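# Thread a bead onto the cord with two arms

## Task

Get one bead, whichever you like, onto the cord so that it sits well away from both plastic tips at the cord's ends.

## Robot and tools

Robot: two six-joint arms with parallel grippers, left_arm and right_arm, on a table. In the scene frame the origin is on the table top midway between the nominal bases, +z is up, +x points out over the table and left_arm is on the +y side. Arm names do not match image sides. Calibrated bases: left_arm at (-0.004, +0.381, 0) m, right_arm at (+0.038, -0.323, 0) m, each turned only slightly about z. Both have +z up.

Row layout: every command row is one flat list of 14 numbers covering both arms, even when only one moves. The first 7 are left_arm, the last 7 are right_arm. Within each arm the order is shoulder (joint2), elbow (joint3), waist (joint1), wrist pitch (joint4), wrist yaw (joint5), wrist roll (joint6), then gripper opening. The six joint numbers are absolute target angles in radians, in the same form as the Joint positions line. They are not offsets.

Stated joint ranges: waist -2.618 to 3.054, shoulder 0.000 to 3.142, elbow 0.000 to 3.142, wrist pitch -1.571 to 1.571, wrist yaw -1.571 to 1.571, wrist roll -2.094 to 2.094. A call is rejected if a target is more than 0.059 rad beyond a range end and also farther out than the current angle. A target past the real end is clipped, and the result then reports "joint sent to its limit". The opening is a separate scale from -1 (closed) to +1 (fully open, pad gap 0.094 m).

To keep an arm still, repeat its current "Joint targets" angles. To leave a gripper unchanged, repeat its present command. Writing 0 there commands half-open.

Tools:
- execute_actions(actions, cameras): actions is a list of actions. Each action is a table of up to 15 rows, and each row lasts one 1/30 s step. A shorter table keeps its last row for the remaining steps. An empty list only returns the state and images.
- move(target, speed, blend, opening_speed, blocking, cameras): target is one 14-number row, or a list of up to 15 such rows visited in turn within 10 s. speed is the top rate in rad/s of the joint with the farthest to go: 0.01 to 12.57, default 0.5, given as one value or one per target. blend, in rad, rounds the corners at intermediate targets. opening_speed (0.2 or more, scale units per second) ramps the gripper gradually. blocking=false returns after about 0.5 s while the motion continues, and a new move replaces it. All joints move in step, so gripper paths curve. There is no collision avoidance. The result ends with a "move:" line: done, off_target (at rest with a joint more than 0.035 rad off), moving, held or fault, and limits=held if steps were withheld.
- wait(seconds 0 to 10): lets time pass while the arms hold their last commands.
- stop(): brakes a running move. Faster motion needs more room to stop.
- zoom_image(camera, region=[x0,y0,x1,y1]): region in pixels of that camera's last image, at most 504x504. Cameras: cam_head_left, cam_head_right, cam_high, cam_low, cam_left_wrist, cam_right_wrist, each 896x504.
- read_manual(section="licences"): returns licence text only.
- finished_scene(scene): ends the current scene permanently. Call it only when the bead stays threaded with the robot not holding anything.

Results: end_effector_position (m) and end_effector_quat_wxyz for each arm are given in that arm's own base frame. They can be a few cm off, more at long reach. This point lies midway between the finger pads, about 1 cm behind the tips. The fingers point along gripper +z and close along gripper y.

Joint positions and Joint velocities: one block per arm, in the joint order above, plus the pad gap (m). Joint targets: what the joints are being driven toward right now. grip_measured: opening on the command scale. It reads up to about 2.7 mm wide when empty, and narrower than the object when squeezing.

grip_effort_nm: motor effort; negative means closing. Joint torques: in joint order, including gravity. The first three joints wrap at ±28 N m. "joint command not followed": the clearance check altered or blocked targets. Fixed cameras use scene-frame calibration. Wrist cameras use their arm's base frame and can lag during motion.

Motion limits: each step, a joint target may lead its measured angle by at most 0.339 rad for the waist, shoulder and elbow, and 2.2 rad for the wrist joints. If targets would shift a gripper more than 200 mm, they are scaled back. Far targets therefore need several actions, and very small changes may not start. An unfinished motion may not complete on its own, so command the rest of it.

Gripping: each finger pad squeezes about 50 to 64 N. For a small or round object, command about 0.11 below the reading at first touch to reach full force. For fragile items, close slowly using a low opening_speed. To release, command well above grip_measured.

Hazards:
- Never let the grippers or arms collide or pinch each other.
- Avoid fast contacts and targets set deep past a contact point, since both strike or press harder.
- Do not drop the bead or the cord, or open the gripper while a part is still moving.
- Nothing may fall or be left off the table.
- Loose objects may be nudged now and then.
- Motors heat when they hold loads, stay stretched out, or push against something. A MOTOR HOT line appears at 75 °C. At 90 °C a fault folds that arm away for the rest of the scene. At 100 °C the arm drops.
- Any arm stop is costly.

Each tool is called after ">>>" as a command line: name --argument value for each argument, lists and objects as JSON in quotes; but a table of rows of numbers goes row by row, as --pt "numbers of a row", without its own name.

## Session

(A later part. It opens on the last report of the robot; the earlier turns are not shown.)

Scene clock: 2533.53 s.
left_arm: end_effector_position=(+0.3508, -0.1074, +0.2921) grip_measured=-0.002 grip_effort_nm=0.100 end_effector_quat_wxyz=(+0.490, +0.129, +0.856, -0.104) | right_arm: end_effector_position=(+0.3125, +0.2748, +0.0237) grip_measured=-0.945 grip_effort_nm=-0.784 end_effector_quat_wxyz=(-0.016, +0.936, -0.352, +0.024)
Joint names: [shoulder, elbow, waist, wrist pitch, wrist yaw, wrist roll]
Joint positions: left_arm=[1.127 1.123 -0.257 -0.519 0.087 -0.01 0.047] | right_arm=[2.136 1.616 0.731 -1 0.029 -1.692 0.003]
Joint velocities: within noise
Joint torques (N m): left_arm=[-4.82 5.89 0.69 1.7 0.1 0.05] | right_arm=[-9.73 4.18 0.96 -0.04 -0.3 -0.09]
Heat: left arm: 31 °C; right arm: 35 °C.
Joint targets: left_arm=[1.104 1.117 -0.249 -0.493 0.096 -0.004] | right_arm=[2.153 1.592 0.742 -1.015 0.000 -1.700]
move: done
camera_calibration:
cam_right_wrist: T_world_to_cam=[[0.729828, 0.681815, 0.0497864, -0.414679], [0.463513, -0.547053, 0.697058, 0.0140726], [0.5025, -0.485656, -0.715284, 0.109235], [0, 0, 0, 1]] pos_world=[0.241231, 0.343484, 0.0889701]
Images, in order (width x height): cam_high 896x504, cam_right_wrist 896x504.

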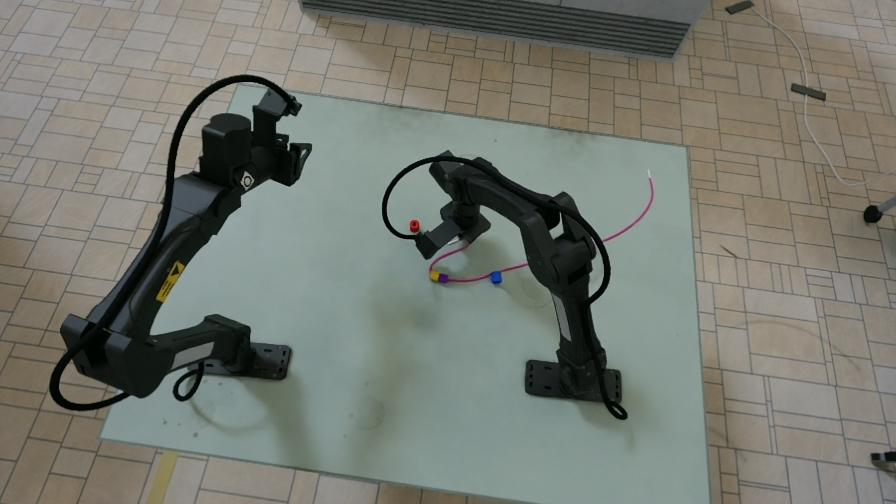

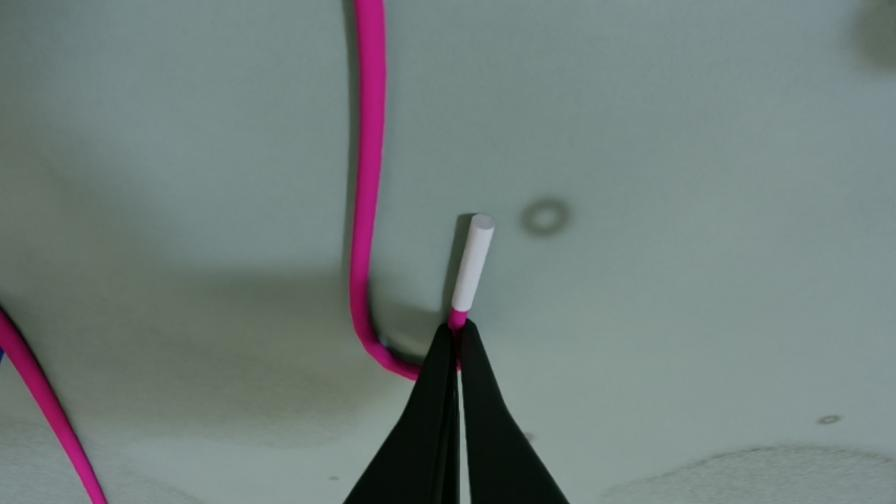

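>>> move --pt "1.104 1.117 -0.249 -0.493 0.096 -0.004 0.0 2.12 1.80 0.70 -1.20 0.0 -1.0 -0.95" --pt "1.104 1.117 -0.249 -0.493 0.096 -0.004 0.0 1.701 1.19 0.2 -1.05 0.0 1.46 -0.95" --pt "1.104 1.117 -0.249 -0.493 0.096 -0.004 0.0 1.775 1.07 0.2 -0.87 0.0 1.46 -0.95" --speed '[0.6, 0.8, 0.2]' --blend '[0.15, 0.03, 0]'

Scene clock: 2590.13 s.
left_arm: end_effector_position=(+0.3509, -0.1074, +0.2922) grip_measured=-0.002 grip_effort_nm=0.100 end_effector_quat_wxyz=(+0.490, +0.129, +0.856, -0.104) | right_arm: end_effector_position=(+0.2939, +0.0631, +0.0232) grip_measured=-0.945 grip_effort_nm=-0.833 end_effector_quat_wxyz=(+0.001, +0.583, +0.812, +0.004)
Joint names: [shoulder, elbow, waist, wrist pitch, wrist yaw, wrist roll]
Joint positions: left_arm=[1.127 1.123 -0.257 -0.519 0.087 -0.01 0.047] | right_arm=[1.762 1.087 0.205 -0.889 -0.005 1.451 0.003]
Joint velocities: within noise
Joint torques (N m): left_arm=[-4.82 5.89 0.68 1.7 0.09 0.04] | right_arm=[-6.3 4.29 -0.44 0.19 0.03 0.1]
Heat: left arm: 28 °C; right arm: 35 °C.
Joint targets: left_arm=[1.104 1.117 -0.249 -0.493 0.096 -0.004] | right_arm=[1.775 1.070 0.200 -0.870 0.000 1.460]
move: done
camera_calibration:
cam_left_wrist: T_world_to_cam=[[-0.383617, -0.921571, -0.0595355, 0.0574313], [-0.873466, 0.383012, -0.300598, 0.461389], [0.299826, -0.0633125, -0.951891, 0.279199], [0, 0, 0, 1]] pos_world=[0.341328, -0.106114, 0.407879]
cam_right_wrist: T_world_to_cam=[[-0.975016, -0.222018, -0.00718658, 0.30262], [-0.167566, 0.713878, 0.679926, 0.0135718], [-0.145825, 0.664143, -0.733245, 0.133923], [0, 0, 0, 1]] pos_world=[0.316863, -0.0314456, 0.0911453]

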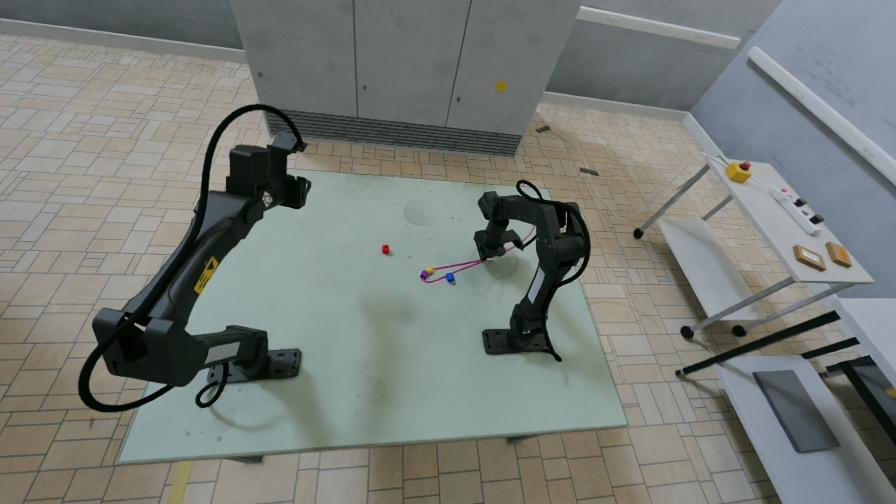

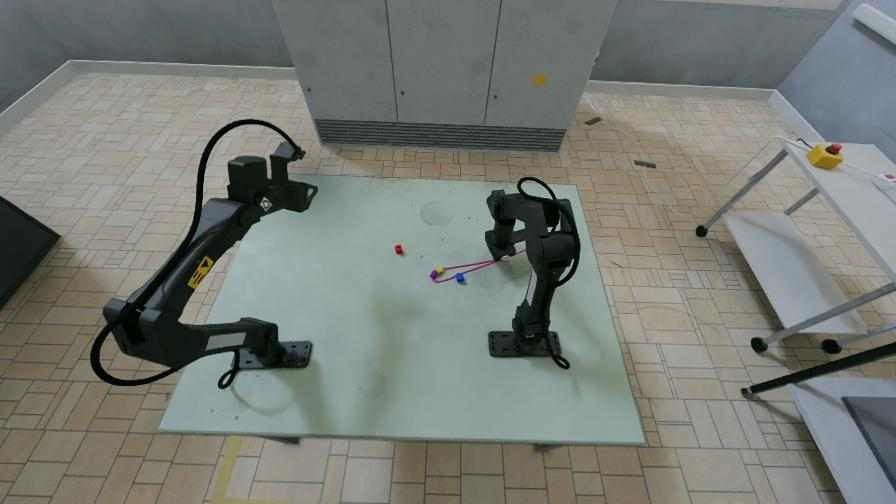

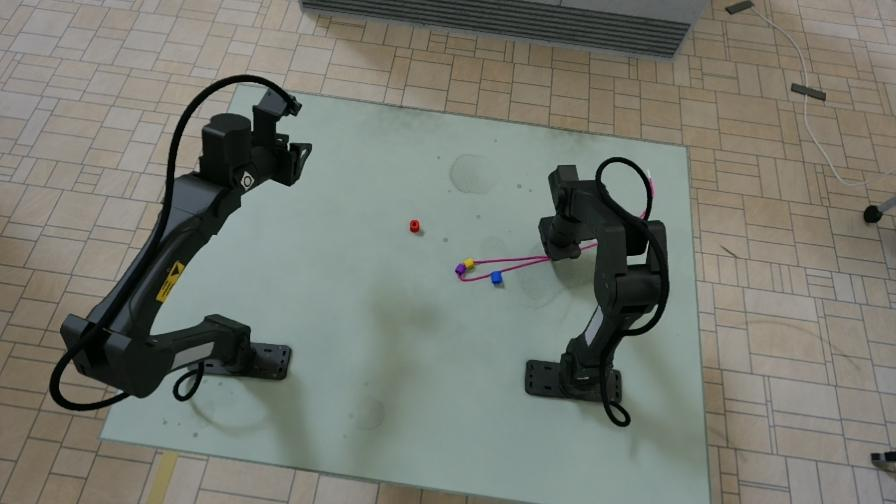

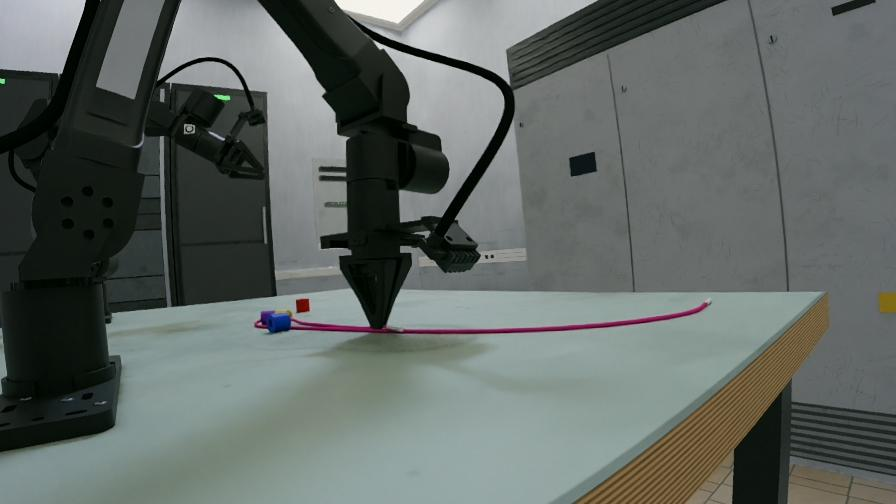

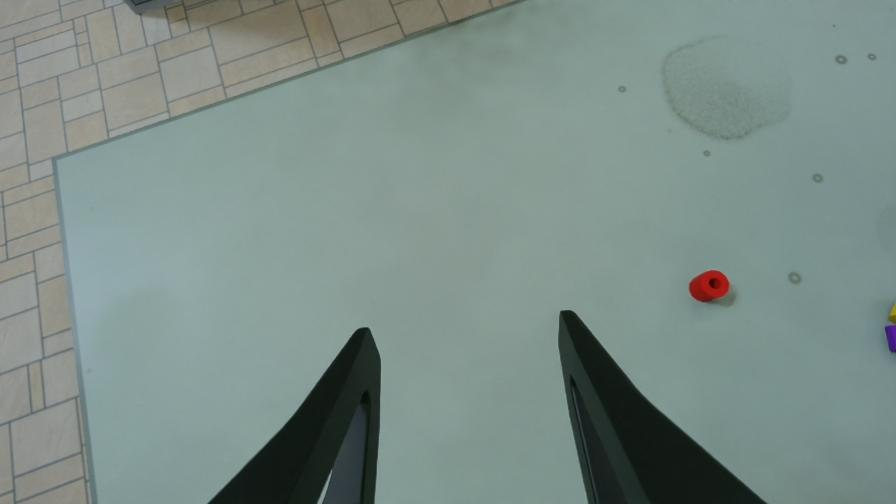

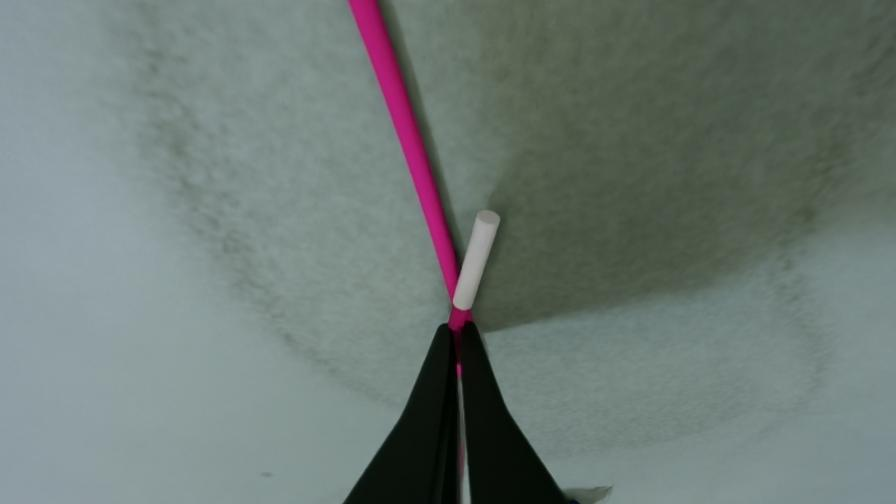

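>>> move --pt "1.104 1.117 -0.249 -0.493 0.096 -0.004 0.0 1.72 1.25 0.2 -1.10 0.0 1.46 -0.95" --pt "1.104 1.117 -0.249 -0.493 0.096 -0.004 0.0 1.50 0.975 -0.066 -1.03 0.0 1.37 -0.95" --pt "1.104 1.117 -0.249 -0.493 0.096 -0.004 0.0 1.583 0.845 -0.066 -0.835 0.0 1.37 -0.95" --speed '[0.5, 0.5, 0.2]' --blend '[0.05, 0.03, 0]' --cameras '["cam_right_wrist", "cam_high"]'

Scene clock: 2608.60 s.
left_arm: end_effector_position=(+0.3509, -0.1074, +0.2922) grip_measured=-0.002 grip_effort_nm=0.105 end_effector_quat_wxyz=(+0.490, +0.129, +0.856, -0.104) | right_arm: end_effector_position=(+0.2468, -0.0125, +0.0196) grip_measured=-0.950 grip_effort_nm=-1.009 end_effector_quat_wxyz=(+0.000, +0.657, +0.754, +0.006)
Joint names: [shoulder, elbow, waist, wrist pitch, wrist yaw, wrist roll]
Joint positions: left_arm=[1.127 1.123 -0.257 -0.519 0.087 -0.01 0.047] | right_arm=[1.573 0.861 -0.062 -0.851 -0.009 1.371 0.002]
Joint velocities: within noise
Joint torques (N m): left_arm=[-4.82 5.89 0.68 1.7 0.09 0.04] | right_arm=[-4.68 4.21 -0.42 0.18 0.07 -0.01]
Heat: left arm: 28 °C; right arm: 34 °C.
Joint targets: left_arm=[1.104 1.117 -0.249 -0.493 0.096 -0.004] | right_arm=[1.583 0.845 -0.066 -0.835 0.000 1.370]
move: done
camera_calibration:
cam_right_wrist: T_world_to_cam=[[-0.999265, -0.0373038, -0.00880387, 0.248223], [-0.0332698, 0.730137, 0.682491, 0.0291438], [-0.0190314, 0.682282, -0.730841, 0.143458], [0, 0, 0, 1]] pos_world=[0.25174, -0.109898, 0.08714]
Images, in order (width x height): cam_high 896x504, cam_right_wrist 896x504.

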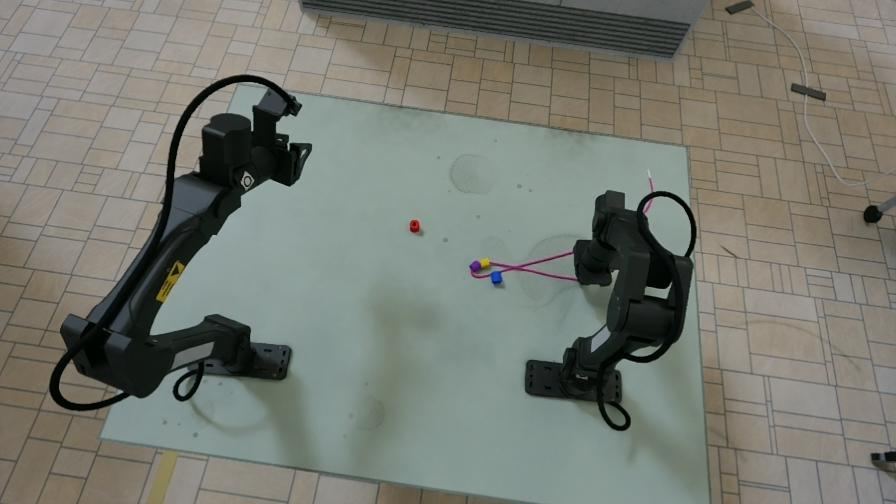

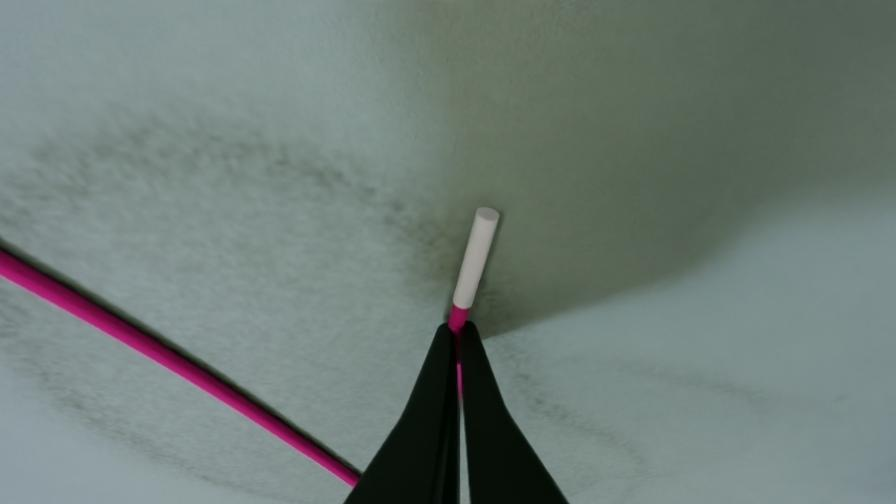

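>>> move --pt "1.104 1.117 -0.249 -0.493 0.096 -0.004 0.0 1.583 0.845 -0.066 -0.835 0.0 1.37 -0.5" --pt "1.104 1.117 -0.249 -0.493 0.096 -0.004 0.0 1.51 0.98 -0.060 -1.02 0.0 1.37 -0.5" --pt "1.104 1.117 -0.249 -0.493 0.096 -0.004 0.0 1.51 0.98 -0.036 -1.02 0.0 -1.771 -0.5" --pt "1.104 1.117 -0.249 -0.493 0.096 -0.004 0.0 1.583 0.86 -0.036 -0.85 0.0 -1.771 -0.5" --speed '[0.3, 0.4, 1.5, 0.3]' --opening_speed 0.8 --cameras '["cam_right_wrist"]'

Scene clock: 2623.10 s.
left_arm: end_effector_position=(+0.3509, -0.1074, +0.2922) grip_measured=-0.002 grip_effort_nm=0.105 end_effector_quat_wxyz=(+0.490, +0.129, +0.856, -0.104) | right_arm: end_effector_position=(+0.2482, -0.0108, +0.0223) grip_measured=-0.503 grip_effort_nm=0.134 end_effector_quat_wxyz=(+0.000, +0.757, -0.653, +0.004)
Joint names: [shoulder, elbow, waist, wrist pitch, wrist yaw, wrist roll]
Joint positions: left_arm=[1.127 1.123 -0.257 -0.519 0.087 -0.01 0.047] | right_arm=[1.575 0.875 -0.045 -0.865 0.004 -1.762 0.023]
Joint velocities: within noise
Joint torques (N m): left_arm=[-4.82 5.87 0.68 1.7 0.09 0.05] | right_arm=[-4.82 4.34 0.75 0.18 -0.06 -0.08]
Heat: left arm: 29 °C; right arm: 34 °C.
Joint targets: left_arm=[1.104 1.117 -0.249 -0.493 0.096 -0.004] | right_arm=[1.583 0.860 -0.036 -0.850 0.000 -1.771]
move: done
camera_calibration:
cam_right_wrist: T_world_to_cam=[[0.998926, 0.045928, 0.00609887, -0.245655], [0.0295515, -0.732986, 0.679602, -0.00529623], [0.0356831, -0.678692, -0.733556, 0.116094], [0, 0, 0, 1]] pos_world=[0.241405, 0.0861922, 0.0902587]
Images, in order (width x height): cam_right_wrist 896x504.

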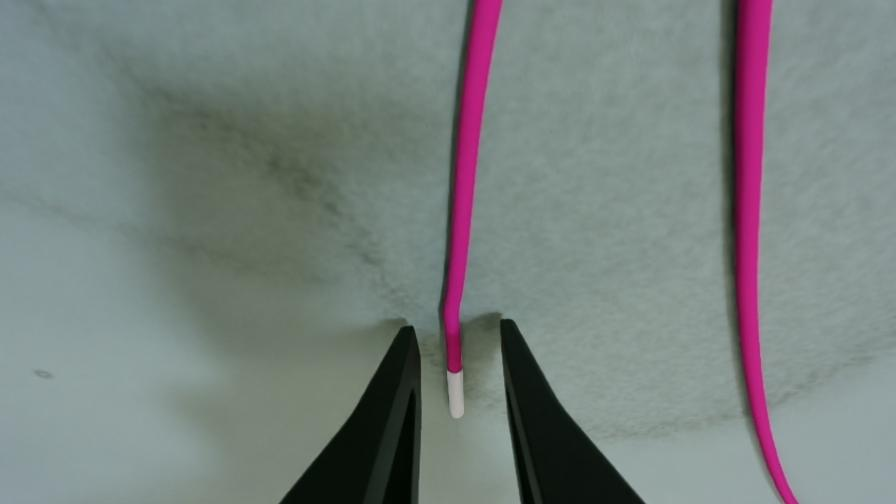

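>>> move --pt "1.104 1.117 -0.249 -0.493 0.096 -0.004 0.0 1.583 0.855 -0.015 -0.84 0.0 -1.771 -0.5" --pt "1.104 1.117 -0.249 -0.493 0.096 -0.004 0.0 1.583 0.855 -0.015 -0.84 0.0 -1.771 -0.97" --speed 0.2 --opening_speed 0.8 --cameras '["cam_right_wrist"]'

>>> zoom_image --camera "cam_right_wrist" --region '[400, 300, 520, 460]'

Scene clock: 2639.33 s.
left_arm: end_effector_position=(+0.3509, -0.1074, +0.2922) grip_measured=-0.002 grip_effort_nm=0.095 end_effector_quat_wxyz=(+0.490, +0.129, +0.856, -0.104) | right_arm: end_effector_position=(+0.2511, -0.0057, +0.0223) grip_measured=-0.967 grip_effort_nm=-0.183 end_effector_quat_wxyz=(-0.004, +0.764, -0.645, +0.008)
Joint names: [shoulder, elbow, waist, wrist pitch, wrist yaw, wrist roll]
Joint positions: left_arm=[1.127 1.123 -0.257 -0.519 0.087 -0.01 0.047] | right_arm=[1.575 0.875 -0.023 -0.854 0.004 -1.763 0.002]
Joint velocities: within noise
Joint torques (N m): left_arm=[-4.82 5.89 0.69 1.7 0.09 0.04] | right_arm=[-4.83 4.01 0.76 0.2 -0.06 -0.07]
Heat: left arm: 29 °C; right arm: 33 °C.
Joint targets: left_arm=[1.104 1.117 -0.249 -0.493 0.096 -0.004] | right_arm=[1.583 0.855 -0.015 -0.840 0.000 -1.771]
move: done
camera_calibration:
cam_right_wrist: T_world_to_cam=[[0.997543, 0.0680513, 0.0166647, -0.248463], [0.038549, -0.731725, 0.680509, -0.00385187], [0.0585035, -0.678195, -0.73255, 0.11372], [0, 0, 0, 1]] pos_world=[0.241348, 0.0912139, 0.0900672]
Images, in order (width x height): cam_right_wrist 896x504.

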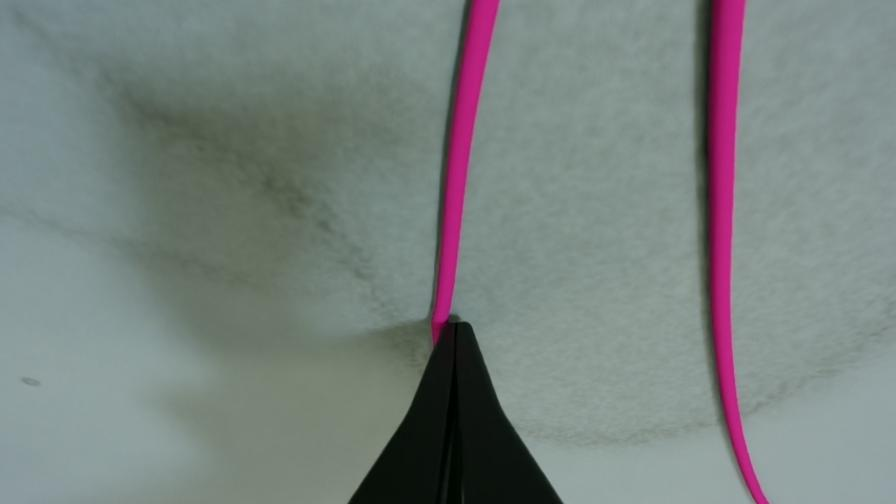

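Scaled by 3.150 from the camera's 896x504 image, which has a finer 1280x720 frame.

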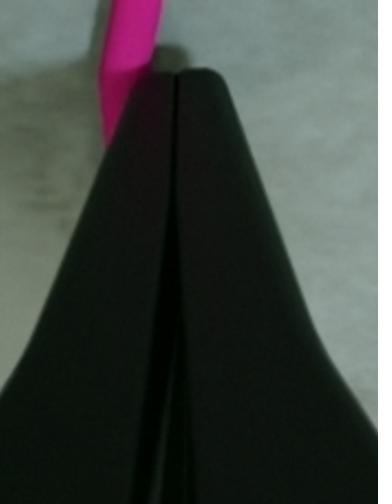

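>>> move --pt "1.104 1.117 -0.249 -0.493 0.096 -0.004 0.0 1.583 0.855 -0.015 -0.84 0.0 -1.771 -0.5" --pt "1.104 1.117 -0.249 -0.493 0.096 -0.004 0.0 1.583 0.832 -0.015 -0.82 0.0 -1.771 -0.5" --speed 0.2 --opening_speed 0.8 --cameras '["cam_right_wrist"]'

Scene clock: 2651.20 s.
left_arm: end_effector_position=(+0.3509, -0.1074, +0.2922) grip_measured=-0.002 grip_effort_nm=0.095 end_effector_quat_wxyz=(+0.490, +0.129, +0.856, -0.104) | right_arm: end_effector_position=(+0.2472, -0.0056, +0.0183) grip_measured=-0.503 grip_effort_nm=0.129 end_effector_quat_wxyz=(-0.001, +0.764, -0.645, +0.005)
Joint names: [shoulder, elbow, waist, wrist pitch, wrist yaw, wrist roll]
Joint positions: left_arm=[1.127 1.123 -0.257 -0.519 0.087 -0.01 0.047] | right_arm=[1.575 0.857 -0.023 -0.843 0.005 -1.763 0.023]
Joint velocities: within noise
Joint torques (N m): left_arm=[-4.82 5.89 0.7 1.7 0.09 0.05] | right_arm=[-4.78 3.48 0.75 0.28 -0.06 -0.07]
Heat: left arm: 29 °C; right arm: 32 °C.
Joint targets: left_arm=[1.104 1.117 -0.249 -0.493 0.096 -0.004] | right_arm=[1.583 0.832 -0.015 -0.820 0.000 -1.771]
move: done
camera_calibration:
cam_right_wrist: T_world_to_cam=[[0.997636, 0.06806, 0.00951164, -0.244534], [0.0434186, -0.73153, 0.680425, -0.00216822], [0.0532678, -0.678404, -0.732756, 0.112261], [0, 0, 0, 1]] pos_world=[0.23807, 0.0912148, 0.0860608]
Images, in order (width x height): cam_right_wrist 896x504.

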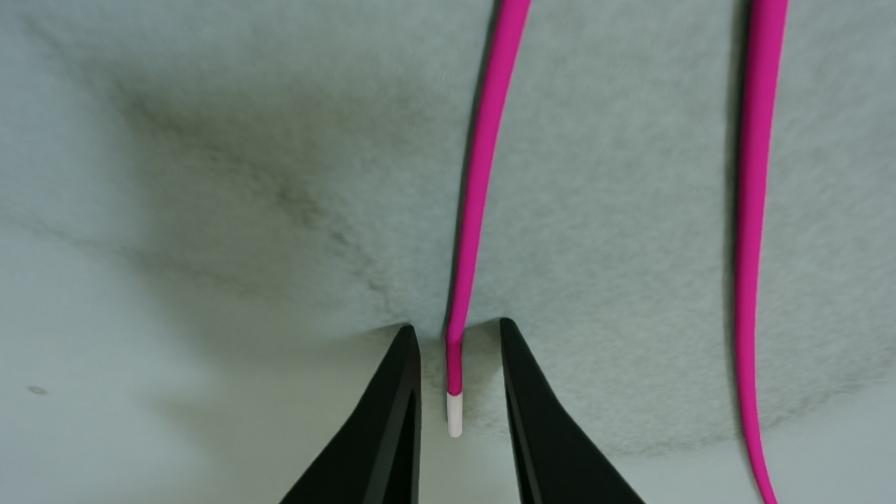

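>>> move --pt "1.104 1.117 -0.249 -0.493 0.096 -0.004 0.0 1.583 0.832 -0.056 -0.82 0.0 -1.75 -0.5" --pt "1.104 1.117 -0.249 -0.493 0.096 -0.004 0.0 1.583 0.832 -0.056 -0.82 0.0 -1.75 -0.97" --speed 0.2 --opening_speed 0.8 --cameras '["cam_right_wrist"]'

>>> zoom_image --camera "cam_right_wrist" --region '[400, 300, 520, 460]'

Scene clock: 2659.57 s.
left_arm: end_effector_position=(+0.3509, -0.1074, +0.2922) grip_measured=-0.002 grip_effort_nm=0.100 end_effector_quat_wxyz=(+0.490, +0.129, +0.856, -0.104) | right_arm: end_effector_position=(+0.2520, -0.0115, +0.0181) grip_measured=-0.945 grip_effort_nm=-0.989 end_effector_quat_wxyz=(-0.008, +0.753, -0.658, +0.013)
Joint names: [shoulder, elbow, waist, wrist pitch, wrist yaw, wrist roll]
Joint positions: left_arm=[1.127 1.123 -0.257 -0.519 0.087 -0.01 0.047] | right_arm=[1.575 0.856 -0.047 -0.822 0.003 -1.752 0.003]
Joint velocities: within noise
Joint torques (N m): left_arm=[-4.81 5.89 0.68 1.7 0.09 0.04] | right_arm=[-4.81 3.69 -0.75 0.09 -0.05 0.02]
Heat: left arm: 29 °C; right arm: 32 °C.
Joint targets: left_arm=[1.104 1.117 -0.249 -0.493 0.096 -0.004] | right_arm=[1.583 0.832 -0.056 -0.820 0.000 -1.750]
move: done
camera_calibration:
cam_right_wrist: T_world_to_cam=[[0.999011, 0.0326734, 0.0301719, -0.249991], [0.00343424, -0.733073, 0.680141, 0.00348614], [0.0443407, -0.679365, -0.73246, 0.110188], [0, 0, 0, 1]] pos_world=[0.244846, 0.0855812, 0.0858796]
Images, in order (width x height): cam_right_wrist 896x504.

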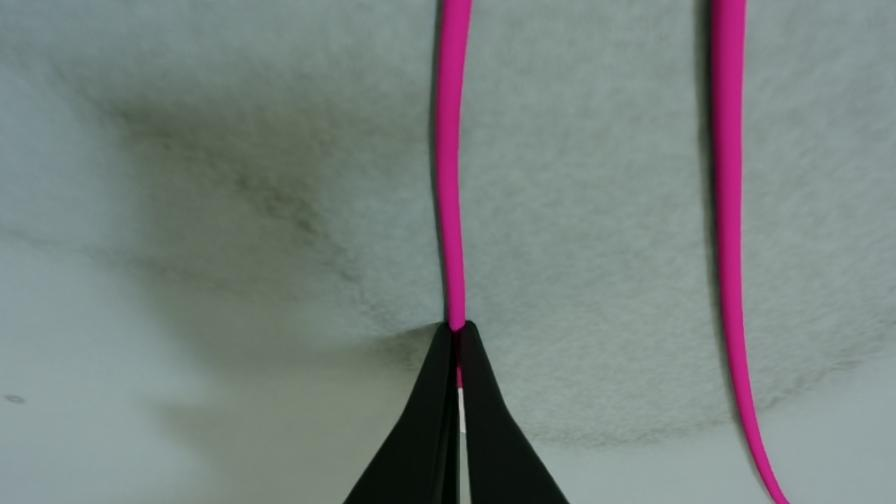

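Scaled by 3.150 from the camera's 896x504 image, which has a finer 1280x720 frame.

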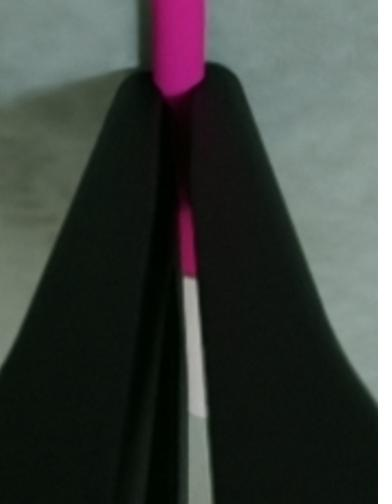

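>>> move --pt "1.104 1.117 -0.249 -0.493 0.096 -0.004 0.0 1.60 1.15 -0.03 -1.05 0.0 -1.75 -0.97" --pt "1.104 1.117 -0.249 -0.493 0.096 -0.004 0.0 1.85 1.40 0.30 -1.10 0.0 1.57 -0.97" --pt "1.104 1.117 -0.249 -0.493 0.096 -0.004 0.0 2.10 1.61 0.607 -1.085 -1.055 1.57 -0.97" --speed '[0.5, 1.5, 0.6]' --blend '[0.05, 0.1, 0]'

>>> zoom_image --camera "cam_low" --region '[200, 185, 300, 285]'

Scene clock: 2681.53 s.
left_arm: end_effector_position=(+0.3509, -0.1074, +0.2922) grip_measured=-0.002 grip_effort_nm=0.100 end_effector_quat_wxyz=(+0.490, +0.129, +0.856, -0.104) | right_arm: end_effector_position=(+0.2329, +0.3477, +0.1197) grip_measured=-0.950 grip_effort_nm=-1.057 end_effector_quat_wxyz=(-0.437, +0.404, +0.772, +0.224)
Joint names: [shoulder, elbow, waist, wrist pitch, wrist yaw, wrist roll]
Joint positions: left_arm=[1.127 1.123 -0.257 -0.519 0.087 -0.01 0.047] | right_arm=[2.08 1.571 0.605 -1.077 -1.028 1.561 0.002]
Joint velocities: within noise
Joint torques (N m): left_arm=[-4.81 5.89 0.68 1.7 0.09 0.04] | right_arm=[-8.96 8.85 0.2 -0.08 -0.7 0.1]
Heat: left arm: 30 °C; right arm: 32 °C.
Joint targets: left_arm=[1.104 1.117 -0.249 -0.493 0.096 -0.004] | right_arm=[2.100 1.610 0.607 -1.085 -1.055 1.570]
move: off_target (right_arm); right_arm: the elbow is farthest, 0.039 rad from its target
camera_calibration:
cam_left_wrist: T_world_to_cam=[[-0.383617, -0.921571, -0.0595355, 0.0574313], [-0.873466, 0.383012, -0.300598, 0.461389], [0.299826, -0.0633125, -0.951891, 0.279199], [0, 0, 0, 1]] pos_world=[0.341328, -0.106114, 0.407879]
cam_right_wrist: T_world_to_cam=[[-0.844787, -0.526928, 0.0931796, 0.370725], [0.181028, -0.117562, 0.976426, -0.0929956], [-0.503552, 0.84174, 0.194703, -0.082847], [0, 0, 0, 1]] pos_world=[0.288301, 0.254148, 0.0723899]

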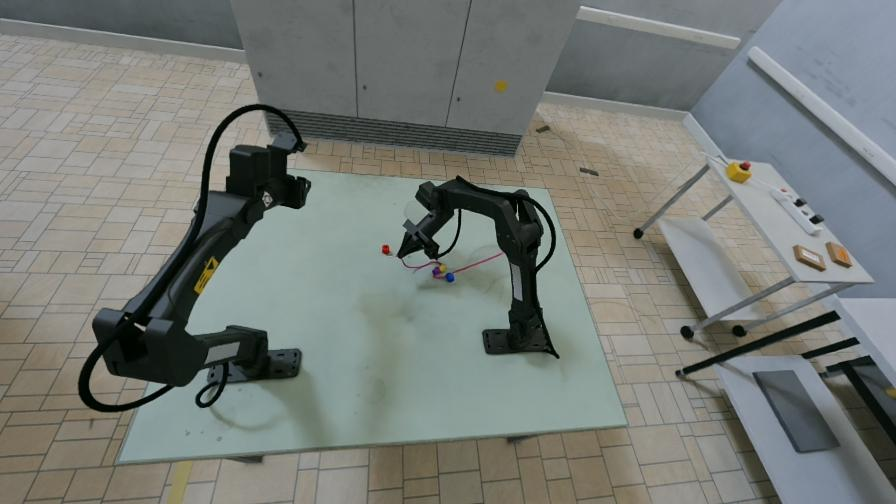

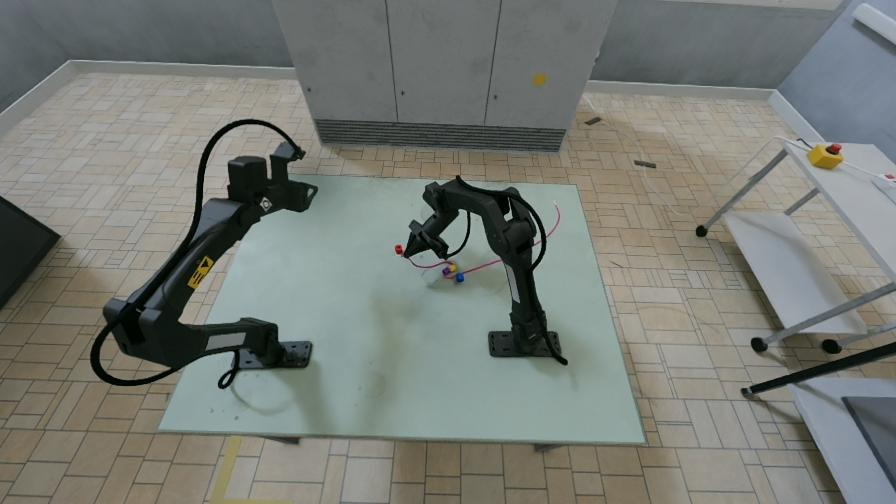

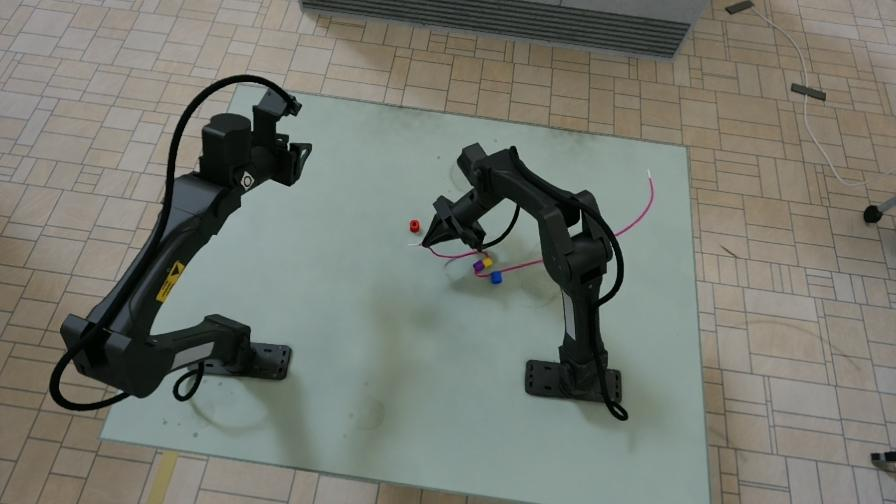

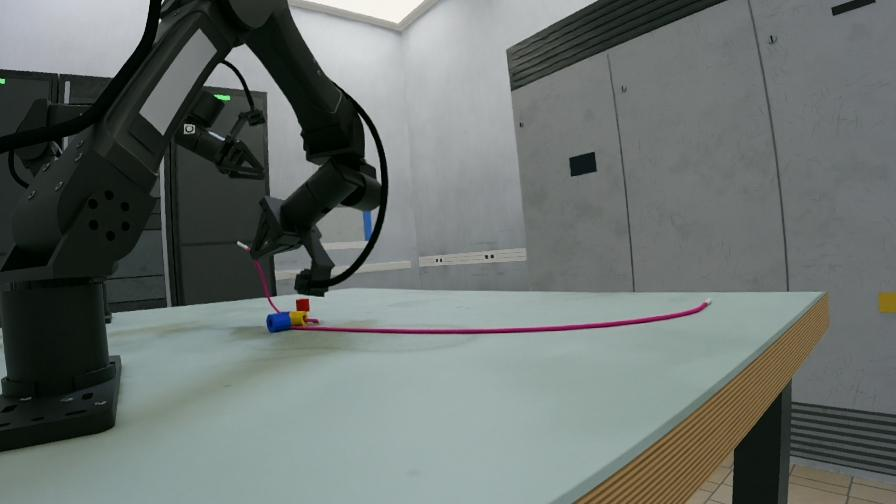

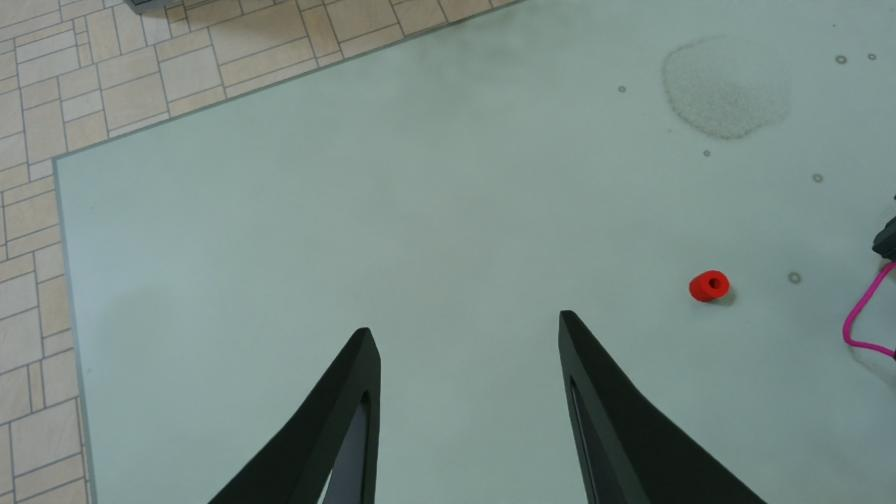

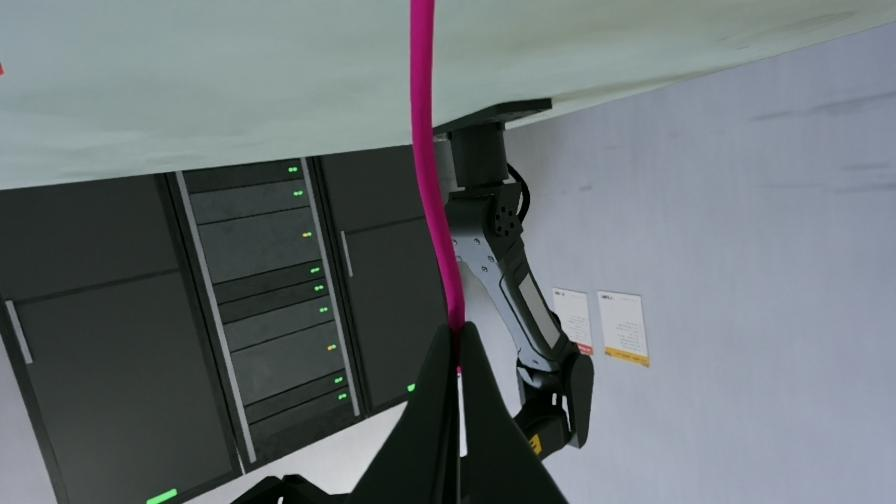

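Scaled by 5.040 from the camera's 896x504 image, which has a finer 1280x720 frame.

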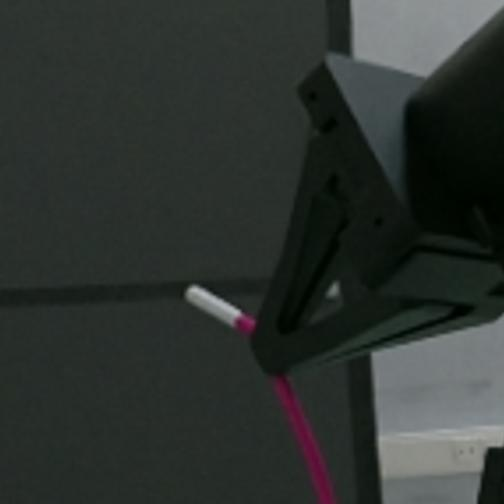

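>>> move --target '[1.104, 1.117, -0.249, -0.493, 0.096, -0.004, 0.0, 2.09, 1.505, 1.02, -1.01, 0.0, 1.57, -0.97]' --speed 0.5 --cameras '["cam_right_wrist", "cam_high"]'

Scene clock: 2698.97 s.
left_arm: end_effector_position=(+0.3509, -0.1074, +0.2922) grip_measured=-0.002 grip_effort_nm=0.100 end_effector_quat_wxyz=(+0.490, +0.129, +0.856, -0.104) | right_arm: end_effector_position=(+0.1965, +0.3325, +0.0226) grip_measured=-0.950 grip_effort_nm=-1.057 end_effector_quat_wxyz=(-0.020, +0.269, +0.963, +0.001)
Joint names: [shoulder, elbow, waist, wrist pitch, wrist yaw, wrist roll]
Joint positions: left_arm=[1.127 1.123 -0.257 -0.519 0.087 -0.01 0.047] | right_arm=[2.08 1.525 1.017 -1.025 -0.038 1.561 0.002]
Joint velocities: within noise
Joint torques (N m): left_arm=[-4.79 5.87 0.68 1.69 0.08 0.04] | right_arm=[-9.68 4.19 0.21 0.16 0.35 0.09]
Heat: left arm: 30 °C; right arm: 33 °C.
Joint targets: left_arm=[1.104 1.117 -0.249 -0.493 0.096 -0.004] | right_arm=[2.090 1.505 1.020 -1.010 0.000 1.570]
move: off_target (right_arm); right_arm: the wrist yaw is farthest, 0.038 rad from its target
camera_calibration:
cam_right_wrist: T_world_to_cam=[[-0.601098, -0.799075, 0.0126996, 0.385445], [-0.562933, 0.434635, 0.702993, -0.0246551], [-0.567264, 0.415418, -0.711083, 0.105321], [0, 0, 0, 1]] pos_world=[0.277555, 0.274963, 0.0873293]
Images, in order (width x height): cam_high 896x504, cam_right_wrist 896x504.

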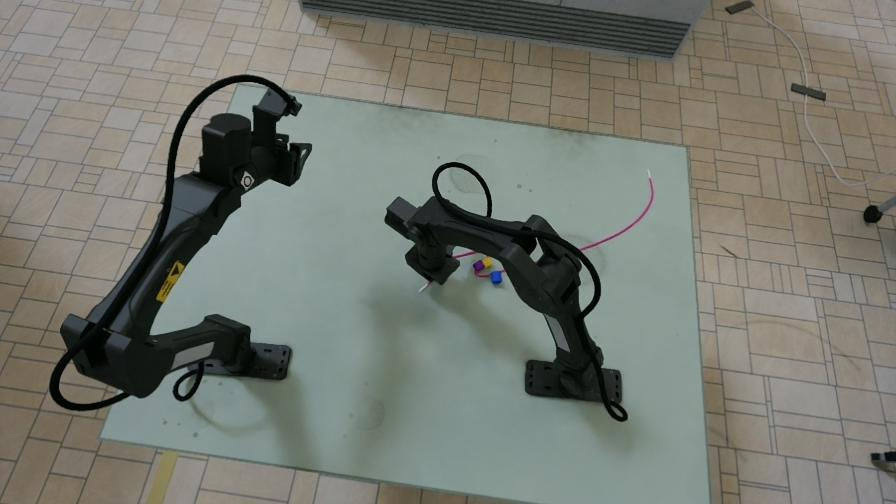

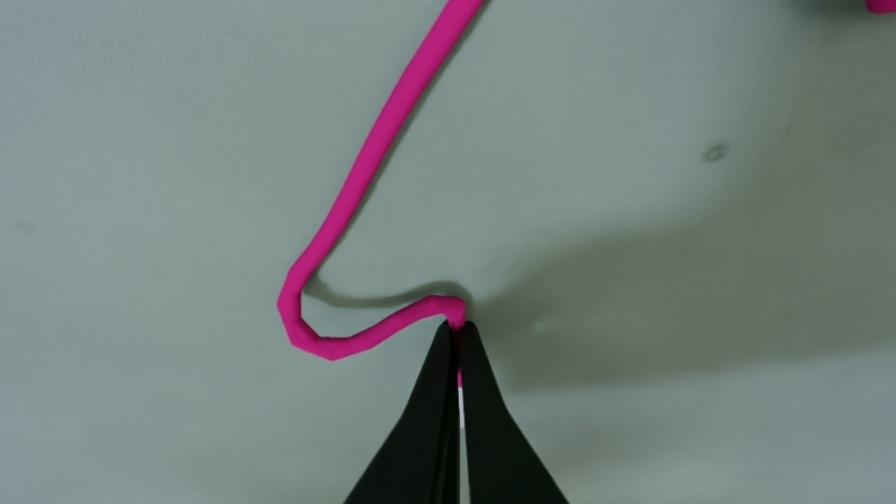

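>>> move --pt "1.104 1.117 -0.249 -0.493 0.096 -0.004 0.0 2.09 1.505 1.02 -1.01 0.02 1.57 -0.6" --pt "1.104 1.117 -0.249 -0.493 0.096 -0.004 0.0 2.09 1.505 1.052 -1.01 0.02 1.60 -0.6" --pt "1.104 1.117 -0.249 -0.493 0.096 -0.004 0.0 2.09 1.495 1.052 -1.01 0.02 1.60 -0.97" --speed 0.2 --opening_speed 0.8 --cameras '["cam_right_wrist", "cam_high"]'

>>> zoom_image --camera "cam_right_wrist" --region '[400, 300, 520, 460]'

Scene clock: 2709.23 s.
left_arm: end_effector_position=(+0.3509, -0.1074, +0.2922) grip_measured=-0.002 grip_effort_nm=0.100 end_effector_quat_wxyz=(+0.490, +0.129, +0.856, -0.104) | right_arm: end_effector_position=(+0.1971, +0.3358, +0.0225) grip_measured=-0.945 grip_effort_nm=-0.994 end_effector_quat_wxyz=(+0.004, +0.272, +0.962, +0.001)
Joint names: [shoulder, elbow, waist, wrist pitch, wrist yaw, wrist roll]
Joint positions: left_arm=[1.127 1.123 -0.257 -0.519 0.087 -0.01 0.047] | right_arm=[2.08 1.525 1.041 -1.012 0.007 1.592 0.003]
Joint velocities: within noise
Joint torques (N m): left_arm=[-4.81 5.89 0.69 1.7 0.09 0.05] | right_arm=[-9.65 3.54 1.05 0.06 0.13 0.1]
Heat: left arm: 30 °C; right arm: 33 °C.
Joint targets: left_arm=[1.104 1.117 -0.249 -0.493 0.096 -0.004] | right_arm=[2.090 1.495 1.052 -1.010 0.020 1.600]
move: done
camera_calibration:
cam_right_wrist: T_world_to_cam=[[-0.606671, -0.794941, -0.00446275, 0.388456], [-0.590693, 0.447025, 0.671752, -0.0236648], [-0.532008, 0.410168, -0.740763, 0.0996662], [0, 0, 0, 1]] pos_world=[0.27471, 0.278499, 0.0914595]
Images, in order (width x height): cam_high 896x504, cam_right_wrist 896x504.

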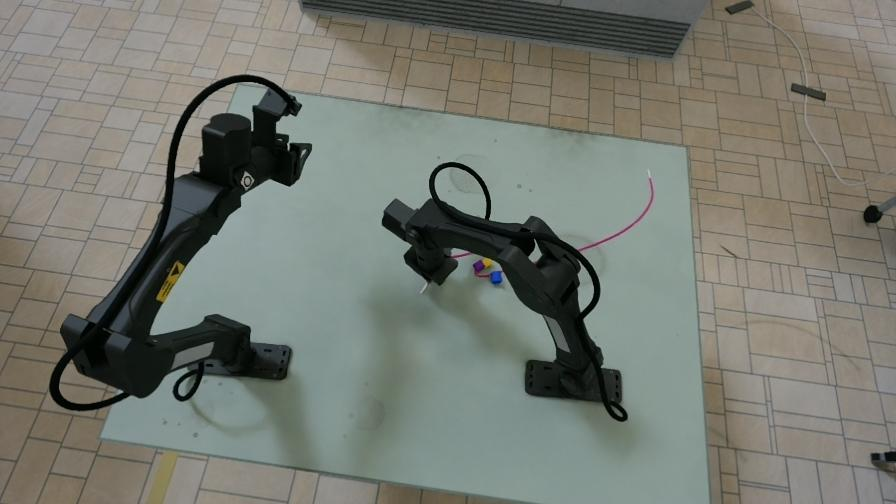

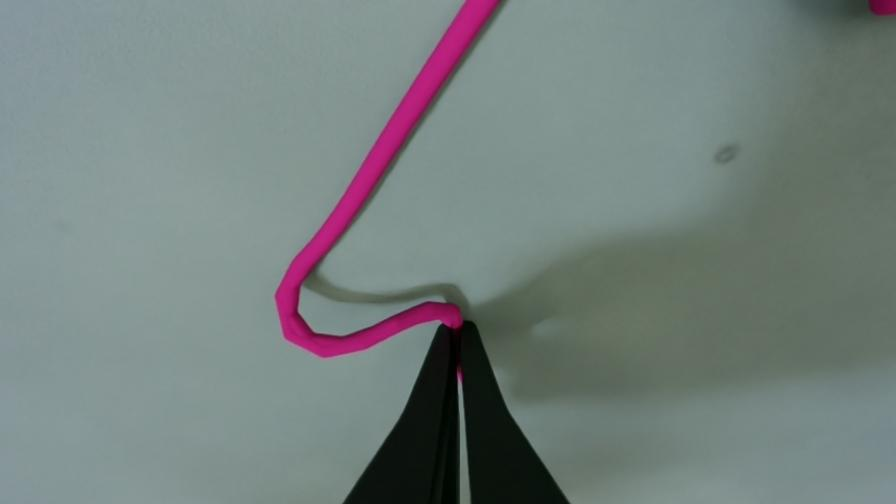

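Scaled by 3.150 from the camera's 896x504 image, which has a finer 1280x720 frame.

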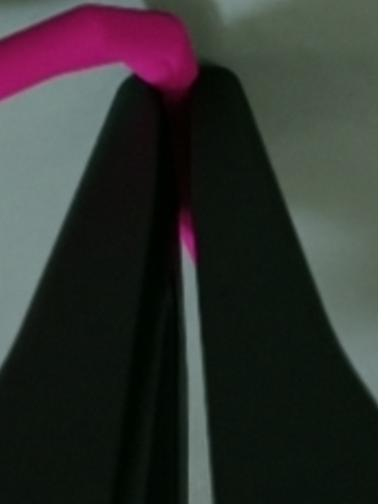

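>>> zoom_image --camera "cam_high" --region '[390, 240, 490, 310]'

Scaled by 5.040 from the camera's 896x504 image, which has a finer 1280x720 frame.

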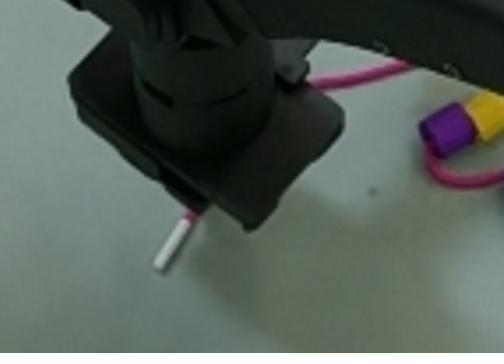

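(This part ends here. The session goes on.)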